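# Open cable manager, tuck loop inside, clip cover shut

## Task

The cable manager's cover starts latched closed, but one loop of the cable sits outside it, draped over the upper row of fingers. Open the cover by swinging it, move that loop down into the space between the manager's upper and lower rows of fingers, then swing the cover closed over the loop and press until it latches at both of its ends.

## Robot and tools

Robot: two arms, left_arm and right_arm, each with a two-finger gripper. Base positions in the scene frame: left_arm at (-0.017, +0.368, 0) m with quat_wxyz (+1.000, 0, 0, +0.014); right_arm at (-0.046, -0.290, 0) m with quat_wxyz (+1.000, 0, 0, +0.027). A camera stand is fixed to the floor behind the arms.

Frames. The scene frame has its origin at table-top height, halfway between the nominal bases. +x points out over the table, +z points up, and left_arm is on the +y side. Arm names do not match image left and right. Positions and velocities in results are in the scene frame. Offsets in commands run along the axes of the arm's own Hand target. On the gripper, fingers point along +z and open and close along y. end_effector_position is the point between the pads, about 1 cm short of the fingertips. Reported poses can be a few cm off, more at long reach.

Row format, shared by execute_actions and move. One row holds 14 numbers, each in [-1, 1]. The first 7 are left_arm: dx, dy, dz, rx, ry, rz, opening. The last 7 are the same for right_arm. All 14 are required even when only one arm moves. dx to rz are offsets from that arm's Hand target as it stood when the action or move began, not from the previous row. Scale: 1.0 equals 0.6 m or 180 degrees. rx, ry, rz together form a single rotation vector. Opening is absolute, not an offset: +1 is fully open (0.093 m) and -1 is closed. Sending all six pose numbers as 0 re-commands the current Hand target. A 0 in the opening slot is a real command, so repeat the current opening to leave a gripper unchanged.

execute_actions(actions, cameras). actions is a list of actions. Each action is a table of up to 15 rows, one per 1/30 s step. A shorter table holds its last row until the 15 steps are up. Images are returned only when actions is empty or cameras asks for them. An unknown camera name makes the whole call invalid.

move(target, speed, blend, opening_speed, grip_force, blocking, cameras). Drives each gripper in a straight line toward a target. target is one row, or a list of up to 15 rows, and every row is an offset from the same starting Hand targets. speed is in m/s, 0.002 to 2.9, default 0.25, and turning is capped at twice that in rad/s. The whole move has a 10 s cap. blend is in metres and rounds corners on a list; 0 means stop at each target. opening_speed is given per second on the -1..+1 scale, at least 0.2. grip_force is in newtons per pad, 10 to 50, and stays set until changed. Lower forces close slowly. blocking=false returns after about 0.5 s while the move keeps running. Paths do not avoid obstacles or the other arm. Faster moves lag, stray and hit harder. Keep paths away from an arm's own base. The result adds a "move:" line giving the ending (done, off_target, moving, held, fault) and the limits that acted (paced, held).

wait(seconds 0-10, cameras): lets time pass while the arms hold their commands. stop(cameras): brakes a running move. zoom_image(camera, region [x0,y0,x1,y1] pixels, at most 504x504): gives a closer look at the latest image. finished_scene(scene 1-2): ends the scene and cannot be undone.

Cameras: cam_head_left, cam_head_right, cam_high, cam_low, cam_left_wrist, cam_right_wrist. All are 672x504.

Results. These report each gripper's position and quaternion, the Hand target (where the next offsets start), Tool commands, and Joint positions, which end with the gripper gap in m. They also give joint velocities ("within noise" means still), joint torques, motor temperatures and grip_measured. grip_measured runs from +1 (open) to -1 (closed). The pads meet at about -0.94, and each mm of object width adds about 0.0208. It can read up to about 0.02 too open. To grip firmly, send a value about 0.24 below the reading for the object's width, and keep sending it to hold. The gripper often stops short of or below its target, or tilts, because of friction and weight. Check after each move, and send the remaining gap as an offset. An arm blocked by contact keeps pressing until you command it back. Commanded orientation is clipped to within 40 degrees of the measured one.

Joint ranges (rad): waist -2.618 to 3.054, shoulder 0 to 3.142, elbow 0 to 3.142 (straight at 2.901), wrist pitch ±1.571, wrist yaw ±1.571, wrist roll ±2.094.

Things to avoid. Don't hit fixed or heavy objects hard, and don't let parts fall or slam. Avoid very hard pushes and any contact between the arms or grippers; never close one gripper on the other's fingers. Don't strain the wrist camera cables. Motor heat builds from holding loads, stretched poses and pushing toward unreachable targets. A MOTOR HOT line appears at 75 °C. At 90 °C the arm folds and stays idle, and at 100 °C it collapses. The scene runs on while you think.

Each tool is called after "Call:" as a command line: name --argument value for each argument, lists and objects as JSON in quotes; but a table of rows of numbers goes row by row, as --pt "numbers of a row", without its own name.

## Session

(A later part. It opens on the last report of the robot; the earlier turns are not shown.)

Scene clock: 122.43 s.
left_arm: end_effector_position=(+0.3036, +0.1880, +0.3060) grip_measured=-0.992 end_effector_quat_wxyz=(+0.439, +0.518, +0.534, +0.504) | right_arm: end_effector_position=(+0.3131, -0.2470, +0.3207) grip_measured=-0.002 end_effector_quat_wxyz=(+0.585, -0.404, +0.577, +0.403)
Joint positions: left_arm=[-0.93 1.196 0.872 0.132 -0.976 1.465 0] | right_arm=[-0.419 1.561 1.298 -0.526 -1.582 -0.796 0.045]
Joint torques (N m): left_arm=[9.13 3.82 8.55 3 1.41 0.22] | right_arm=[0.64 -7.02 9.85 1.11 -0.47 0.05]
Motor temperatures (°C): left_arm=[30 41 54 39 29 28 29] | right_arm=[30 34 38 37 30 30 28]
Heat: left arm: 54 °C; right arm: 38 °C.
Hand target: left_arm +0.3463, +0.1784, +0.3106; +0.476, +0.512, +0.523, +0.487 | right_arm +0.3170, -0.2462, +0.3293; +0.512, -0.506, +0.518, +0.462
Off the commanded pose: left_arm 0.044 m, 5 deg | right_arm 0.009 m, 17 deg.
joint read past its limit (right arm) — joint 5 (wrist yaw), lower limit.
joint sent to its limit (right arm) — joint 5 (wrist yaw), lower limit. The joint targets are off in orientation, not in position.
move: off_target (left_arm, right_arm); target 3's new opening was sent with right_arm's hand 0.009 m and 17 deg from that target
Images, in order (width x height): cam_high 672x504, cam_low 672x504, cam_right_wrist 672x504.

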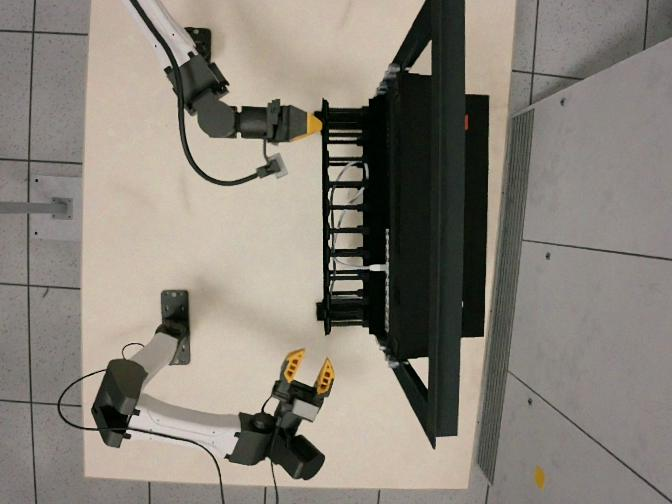

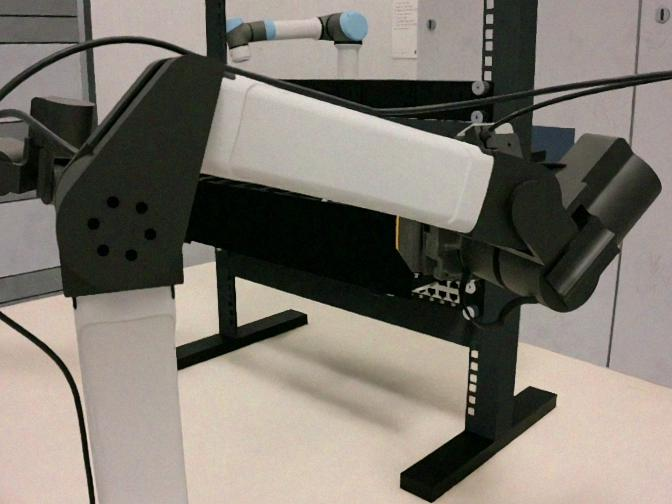

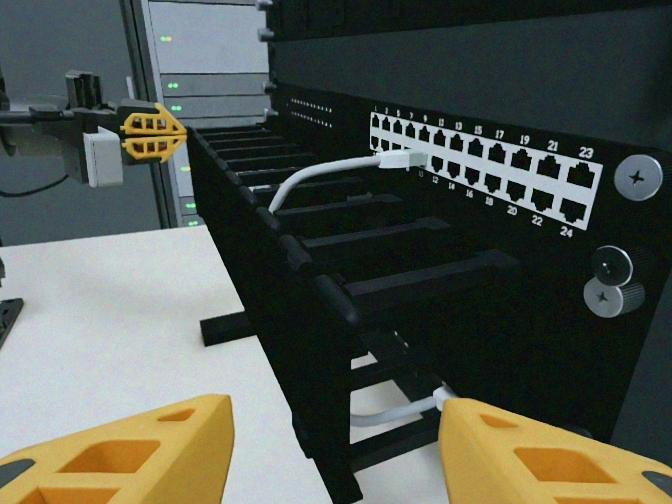

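Call:
move --pt "0 0 0 0 0 0 -1 0.01 -0.015 0.03 0 0 0 0" --pt "0 0 0 0 0 0 -1 0.01 -0.025 0.12 0 0 0 0" --speed 0.1 --blend '[0.01,0]' --cameras '["cam_right_wrist"]'

Call:
execute_actions --actions '[[[0,0,0,0,0,0,-1,0,0,0,0,0,0,-0.5]]]'

Call:
execute_actions --actions '[[[0,0,0,0,0,0,-1,0,0,0,0,0,0,-1]]]' --cameras '["cam_right_wrist","cam_high"]'

Call:
zoom_image --camera "cam_high" --region '[220, 80, 420, 350]'

Scene clock: 125.33 s.
left_arm: end_effector_position=(+0.3036, +0.1880, +0.3060) grip_measured=-0.992 end_effector_quat_wxyz=(+0.439, +0.518, +0.534, +0.504) | right_arm: end_effector_position=(+0.3343, -0.1864, +0.3116) grip_measured=-0.002 end_effector_quat_wxyz=(+0.542, -0.454, +0.538, +0.459)
Joint positions: left_arm=[-0.93 1.196 0.872 0.132 -0.976 1.465 0] | right_arm=[-0.229 1.701 1.412 -0.506 -1.582 -0.793 0.045]
Joint torques (N m): left_arm=[9.07 3.86 8.27 3.01 1.34 0.23] | right_arm=[2.65 -8.09 10.04 1.14 -0.47 0.04]
Heat: left arm: 54 °C; right arm: 38 °C.
Hand target: left_arm +0.3463, +0.1784, +0.3106; +0.476, +0.512, +0.523, +0.487 | right_arm +0.3368, -0.1757, +0.3202; +0.512, -0.505, +0.518, +0.462
Off the commanded pose: left_arm 0.044 m, 5 deg | right_arm 0.014 m, 7 deg.
joint read past its limit (right arm) — joint 5 (wrist yaw), lower limit.
joint sent to its limit (right arm) — joint 5 (wrist yaw), lower limit. The joint targets are off in orientation, not in position.
move: off_target (left_arm, right_arm)
Images, in order (width x height): cam_right_wrist 672x504.

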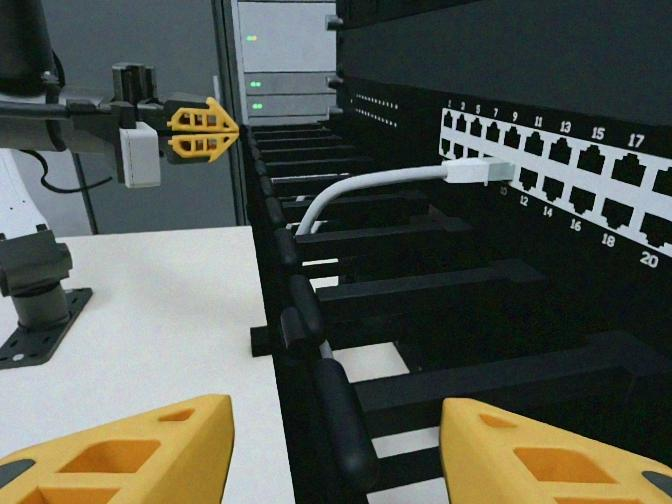

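Scene clock: 126.03 s.
left_arm: end_effector_position=(+0.3036, +0.1880, +0.3060) grip_measured=-0.992 end_effector_quat_wxyz=(+0.439, +0.518, +0.534, +0.504) | right_arm: end_effector_position=(+0.3395, -0.1876, +0.3105) grip_measured=-0.491 end_effector_quat_wxyz=(+0.544, -0.457, +0.542, +0.447)
Joint positions: left_arm=[-0.93 1.196 0.872 0.132 -0.976 1.465 0] | right_arm=[-0.23 1.708 1.423 -0.495 -1.561 -0.793 0.022]
Joint torques (N m): left_arm=[9.24 3.88 8.4 3.01 1.41 0.2] | right_arm=[2.73 -8.66 9.66 0.89 -0.67 -0.13]
Heat: left arm: 54 °C; right arm: 38 °C.
Hand target: left_arm +0.3463, +0.1784, +0.3106; +0.476, +0.512, +0.523, +0.487 | right_arm +0.3367, -0.1756, +0.3202; +0.512, -0.505, +0.518, +0.462
Off the commanded pose: left_arm 0.044 m, 5 deg | right_arm 0.016 m, 7 deg.
joint sent to its limit (right arm) — joint 5 (wrist yaw), lower limit. The joint targets are off in orientation, not in position.

Scene clock: 126.83 s.
left_arm: end_effector_position=(+0.3036, +0.1880, +0.3060) grip_measured=-0.992 end_effector_quat_wxyz=(+0.439, +0.518, +0.534, +0.504) | right_arm: end_effector_position=(+0.3351, -0.1892, +0.3100) grip_measured=-0.858 end_effector_quat_wxyz=(+0.537, -0.445, +0.545, +0.465)
Joint positions: left_arm=[-0.93 1.196 0.872 0.132 -0.976 1.465 0] | right_arm=[-0.237 1.708 1.42 -0.538 -1.583 -0.797 0.004]
Joint torques (N m): left_arm=[9.17 3.67 8.39 2.98 1.43 0.23] | right_arm=[3.25 -8.62 9.99 1.18 -0.48 -0.13]
Motor temperatures (°C): left_arm=[32 40 55 42 30 28 29] | right_arm=[30 34 38 37 30 30 28]
Heat: left arm: 55 °C; right arm: 38 °C.
Hand target: left_arm +0.3463, +0.1784, +0.3106; +0.476, +0.512, +0.523, +0.487 | right_arm +0.3367, -0.1758, +0.3203; +0.512, -0.505, +0.519, +0.462
Off the commanded pose: left_arm 0.044 m, 5 deg | right_arm 0.017 m, 8 deg.
joint read past its limit (right arm) — joint 5 (wrist yaw), lower limit.
joint sent to its limit (right arm) — joint 5 (wrist yaw), lower limit. The joint targets are off in orientation, not in position.
Images, in order (width x height): cam_high 672x504, cam_right_wrist 672x504.

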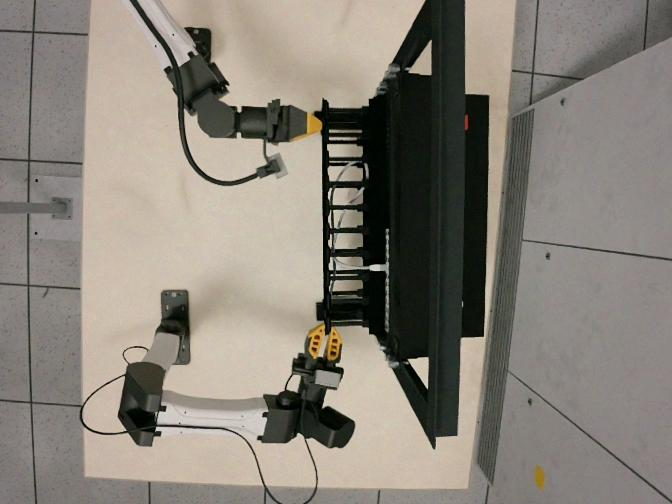

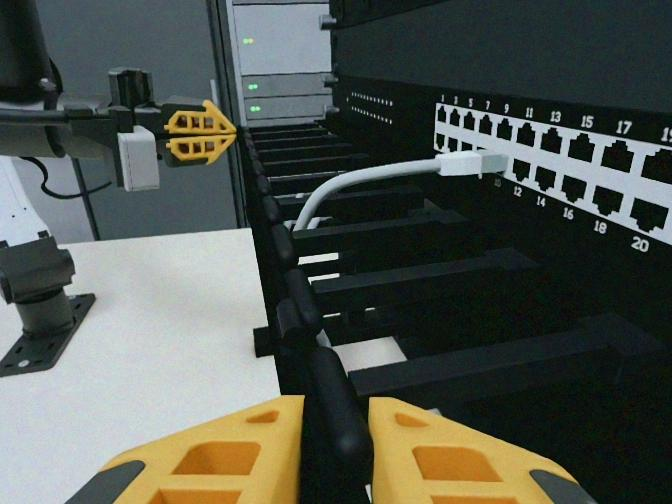

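Scaled by 1.867 from the camera's 672x504 image, which has a finer 960x720 frame.

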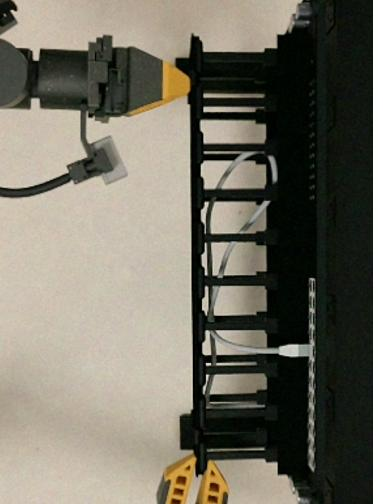

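Grip reads −0.86: flush. Release and check both ends.

Call:
execute_actions --actions '[[[0,0,0,0,0,0,-1,0,0,0,0,0,0,-0.3]]]'

Call:
move --pt "0 0 -0.15 0 0 0 -1 -0.01 -0.005 -0.16 0 0 0 -0.2" --pt "0 0.0 -0.25 0 0 0 -1 -0.01 0.05 -0.16 0 0 0 -0.5" --speed 0.12 --cameras '["cam_right_wrist","cam_high","cam_left_wrist"]'

Call:
zoom_image --camera "cam_high" --region '[220, 80, 420, 350]'

Call:
zoom_image --camera "cam_right_wrist" --region '[130, 80, 450, 420]'

Call:
zoom_image --camera "cam_left_wrist" --region '[130, 80, 560, 420]'

Scene clock: 127.97 s.
left_arm: end_effector_position=(+0.3036, +0.1879, +0.3060) grip_measured=-0.992 end_effector_quat_wxyz=(+0.439, +0.518, +0.534, +0.504) | right_arm: end_effector_position=(+0.3352, -0.1879, +0.3107) grip_measured=-0.302 end_effector_quat_wxyz=(+0.537, -0.447, +0.544, +0.464)
Joint positions: left_arm=[-0.93 1.196 0.872 0.132 -0.976 1.465 0] | right_arm=[-0.233 1.708 1.423 -0.537 -1.582 -0.797 0.031]
Joint torques (N m): left_arm=[9.16 3.86 8.39 3 1.38 0.21] | right_arm=[3 -8.57 9.72 1.19 -0.48 -0.12]
Motor temperatures (°C): left_arm=[32 40 55 42 30 28 29] | right_arm=[30 35 38 37 30 30 28]
Heat: left arm: 55 °C; right arm: 38 °C.
Hand target: left_arm +0.3463, +0.1783, +0.3106; +0.476, +0.512, +0.523, +0.487 | right_arm +0.3367, -0.1757, +0.3203; +0.512, -0.505, +0.518, +0.462
Off the commanded pose: left_arm 0.044 m, 5 deg | right_arm 0.016 m, 8 deg.
joint read past its limit (right arm) — joint 5 (wrist yaw), lower limit.
joint sent to its limit (right arm) — joint 5 (wrist yaw), lower limit. The joint targets are off in orientation, not in position.

Scene clock: 132.10 s.
left_arm: end_effector_position=(+0.1981, +0.1720, +0.3097) grip_measured=-0.992 end_effector_quat_wxyz=(+0.464, +0.529, +0.513, +0.492) | right_arm: end_effector_position=(+0.3059, -0.2681, +0.3205) grip_measured=-0.498 end_effector_quat_wxyz=(+0.597, -0.382, +0.592, +0.384)
Joint positions: left_arm=[-1.367 1.024 0.831 -0.177 -1.336 1.253 0] | right_arm=[-0.49 1.523 1.263 -0.536 -1.583 -0.798 0.021]
Joint torques (N m): left_arm=[-0.44 -2.63 7.61 1.46 -0.47 -0.19] | right_arm=[-0.79 -10.29 6.84 1 -0.48 -0.09]
Heat: left arm: 54 °C; right arm: 38 °C.
Hand target: left_arm +0.1967, +0.1750, +0.3215; +0.476, +0.512, +0.523, +0.487 | right_arm +0.3005, -0.2693, +0.3297; +0.512, -0.505, +0.518, +0.462
Off the commanded pose: left_arm 0.012 m, 3 deg | right_arm 0.011 m, 21 deg.
joint read past its limit (right arm) — joint 5 (wrist yaw), lower limit.
joint sent to its limit (right arm) — joint 5 (wrist yaw), lower limit. The joint targets are off in orientation, not in position.
move: off_target (left_arm, right_arm); target 2's new opening was sent with right_arm's hand 0.011 m and 21 deg from that target
Images, in order (width x height): cam_high 672x504, cam_left_wrist 672x504, cam_right_wrist 672x504.

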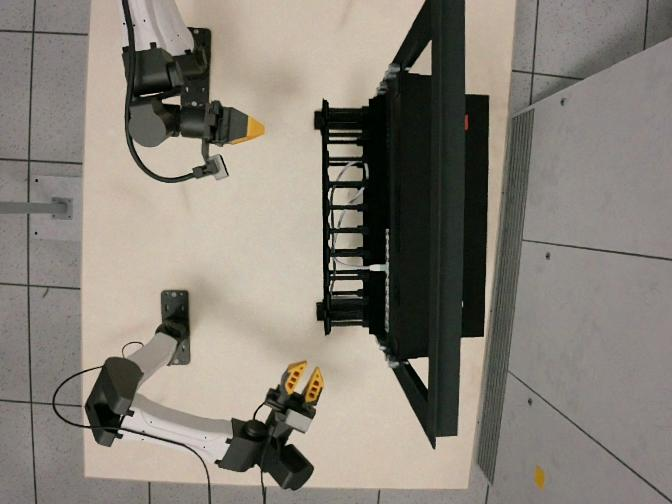

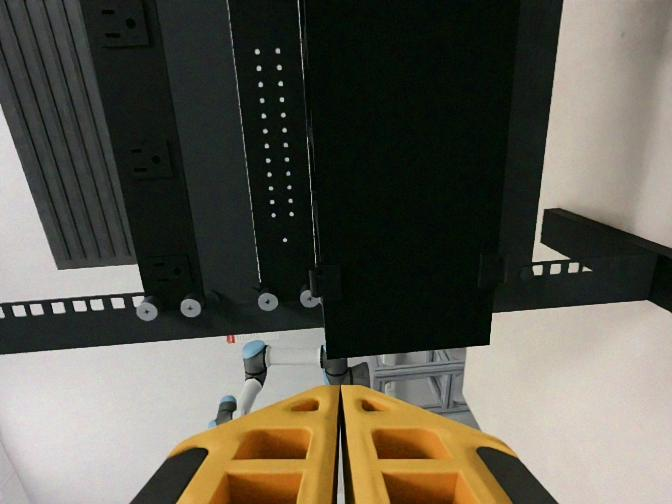

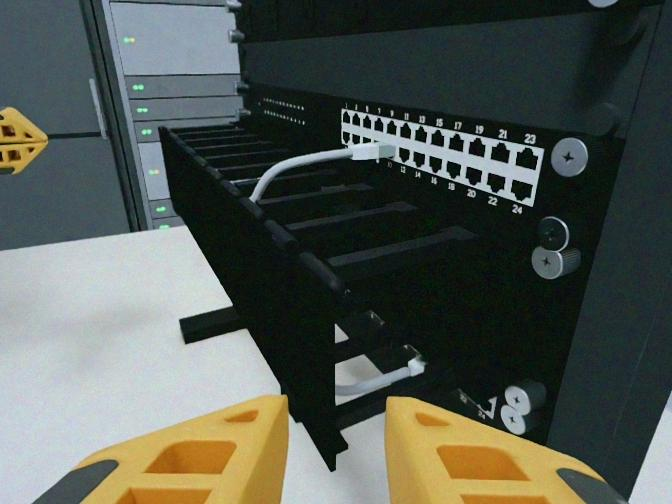

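Scaled by 1.867 from the camera's 672x504 image, which has a finer 960x720 frame.

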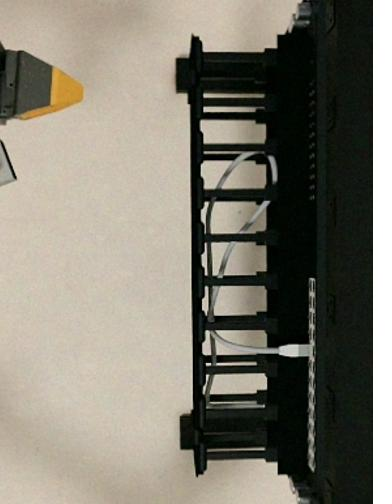

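Scaled by 1.482 from the camera's 672x504 image, which has a finer 960x720 frame.

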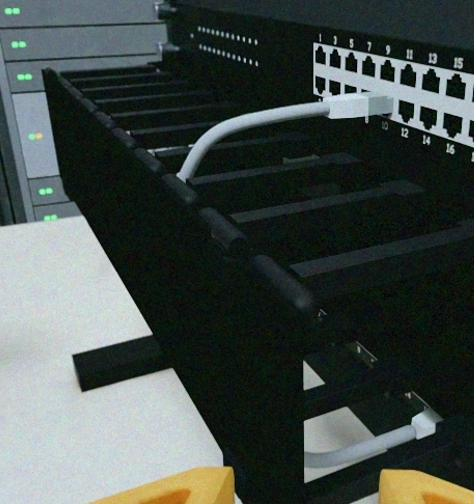

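Scaled by 1.172 from the camera's 672x504 image, which has a finer 960x720 frame.

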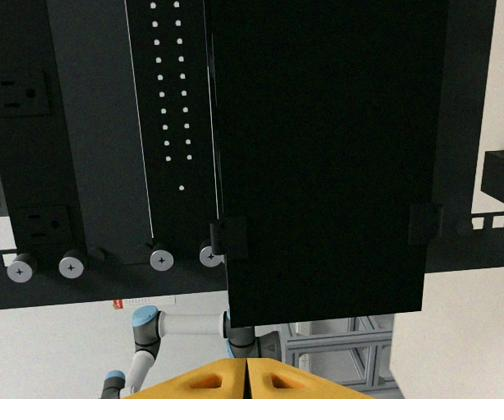

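Call:
finished_scene --scene 2

The scene is finished: the task was done.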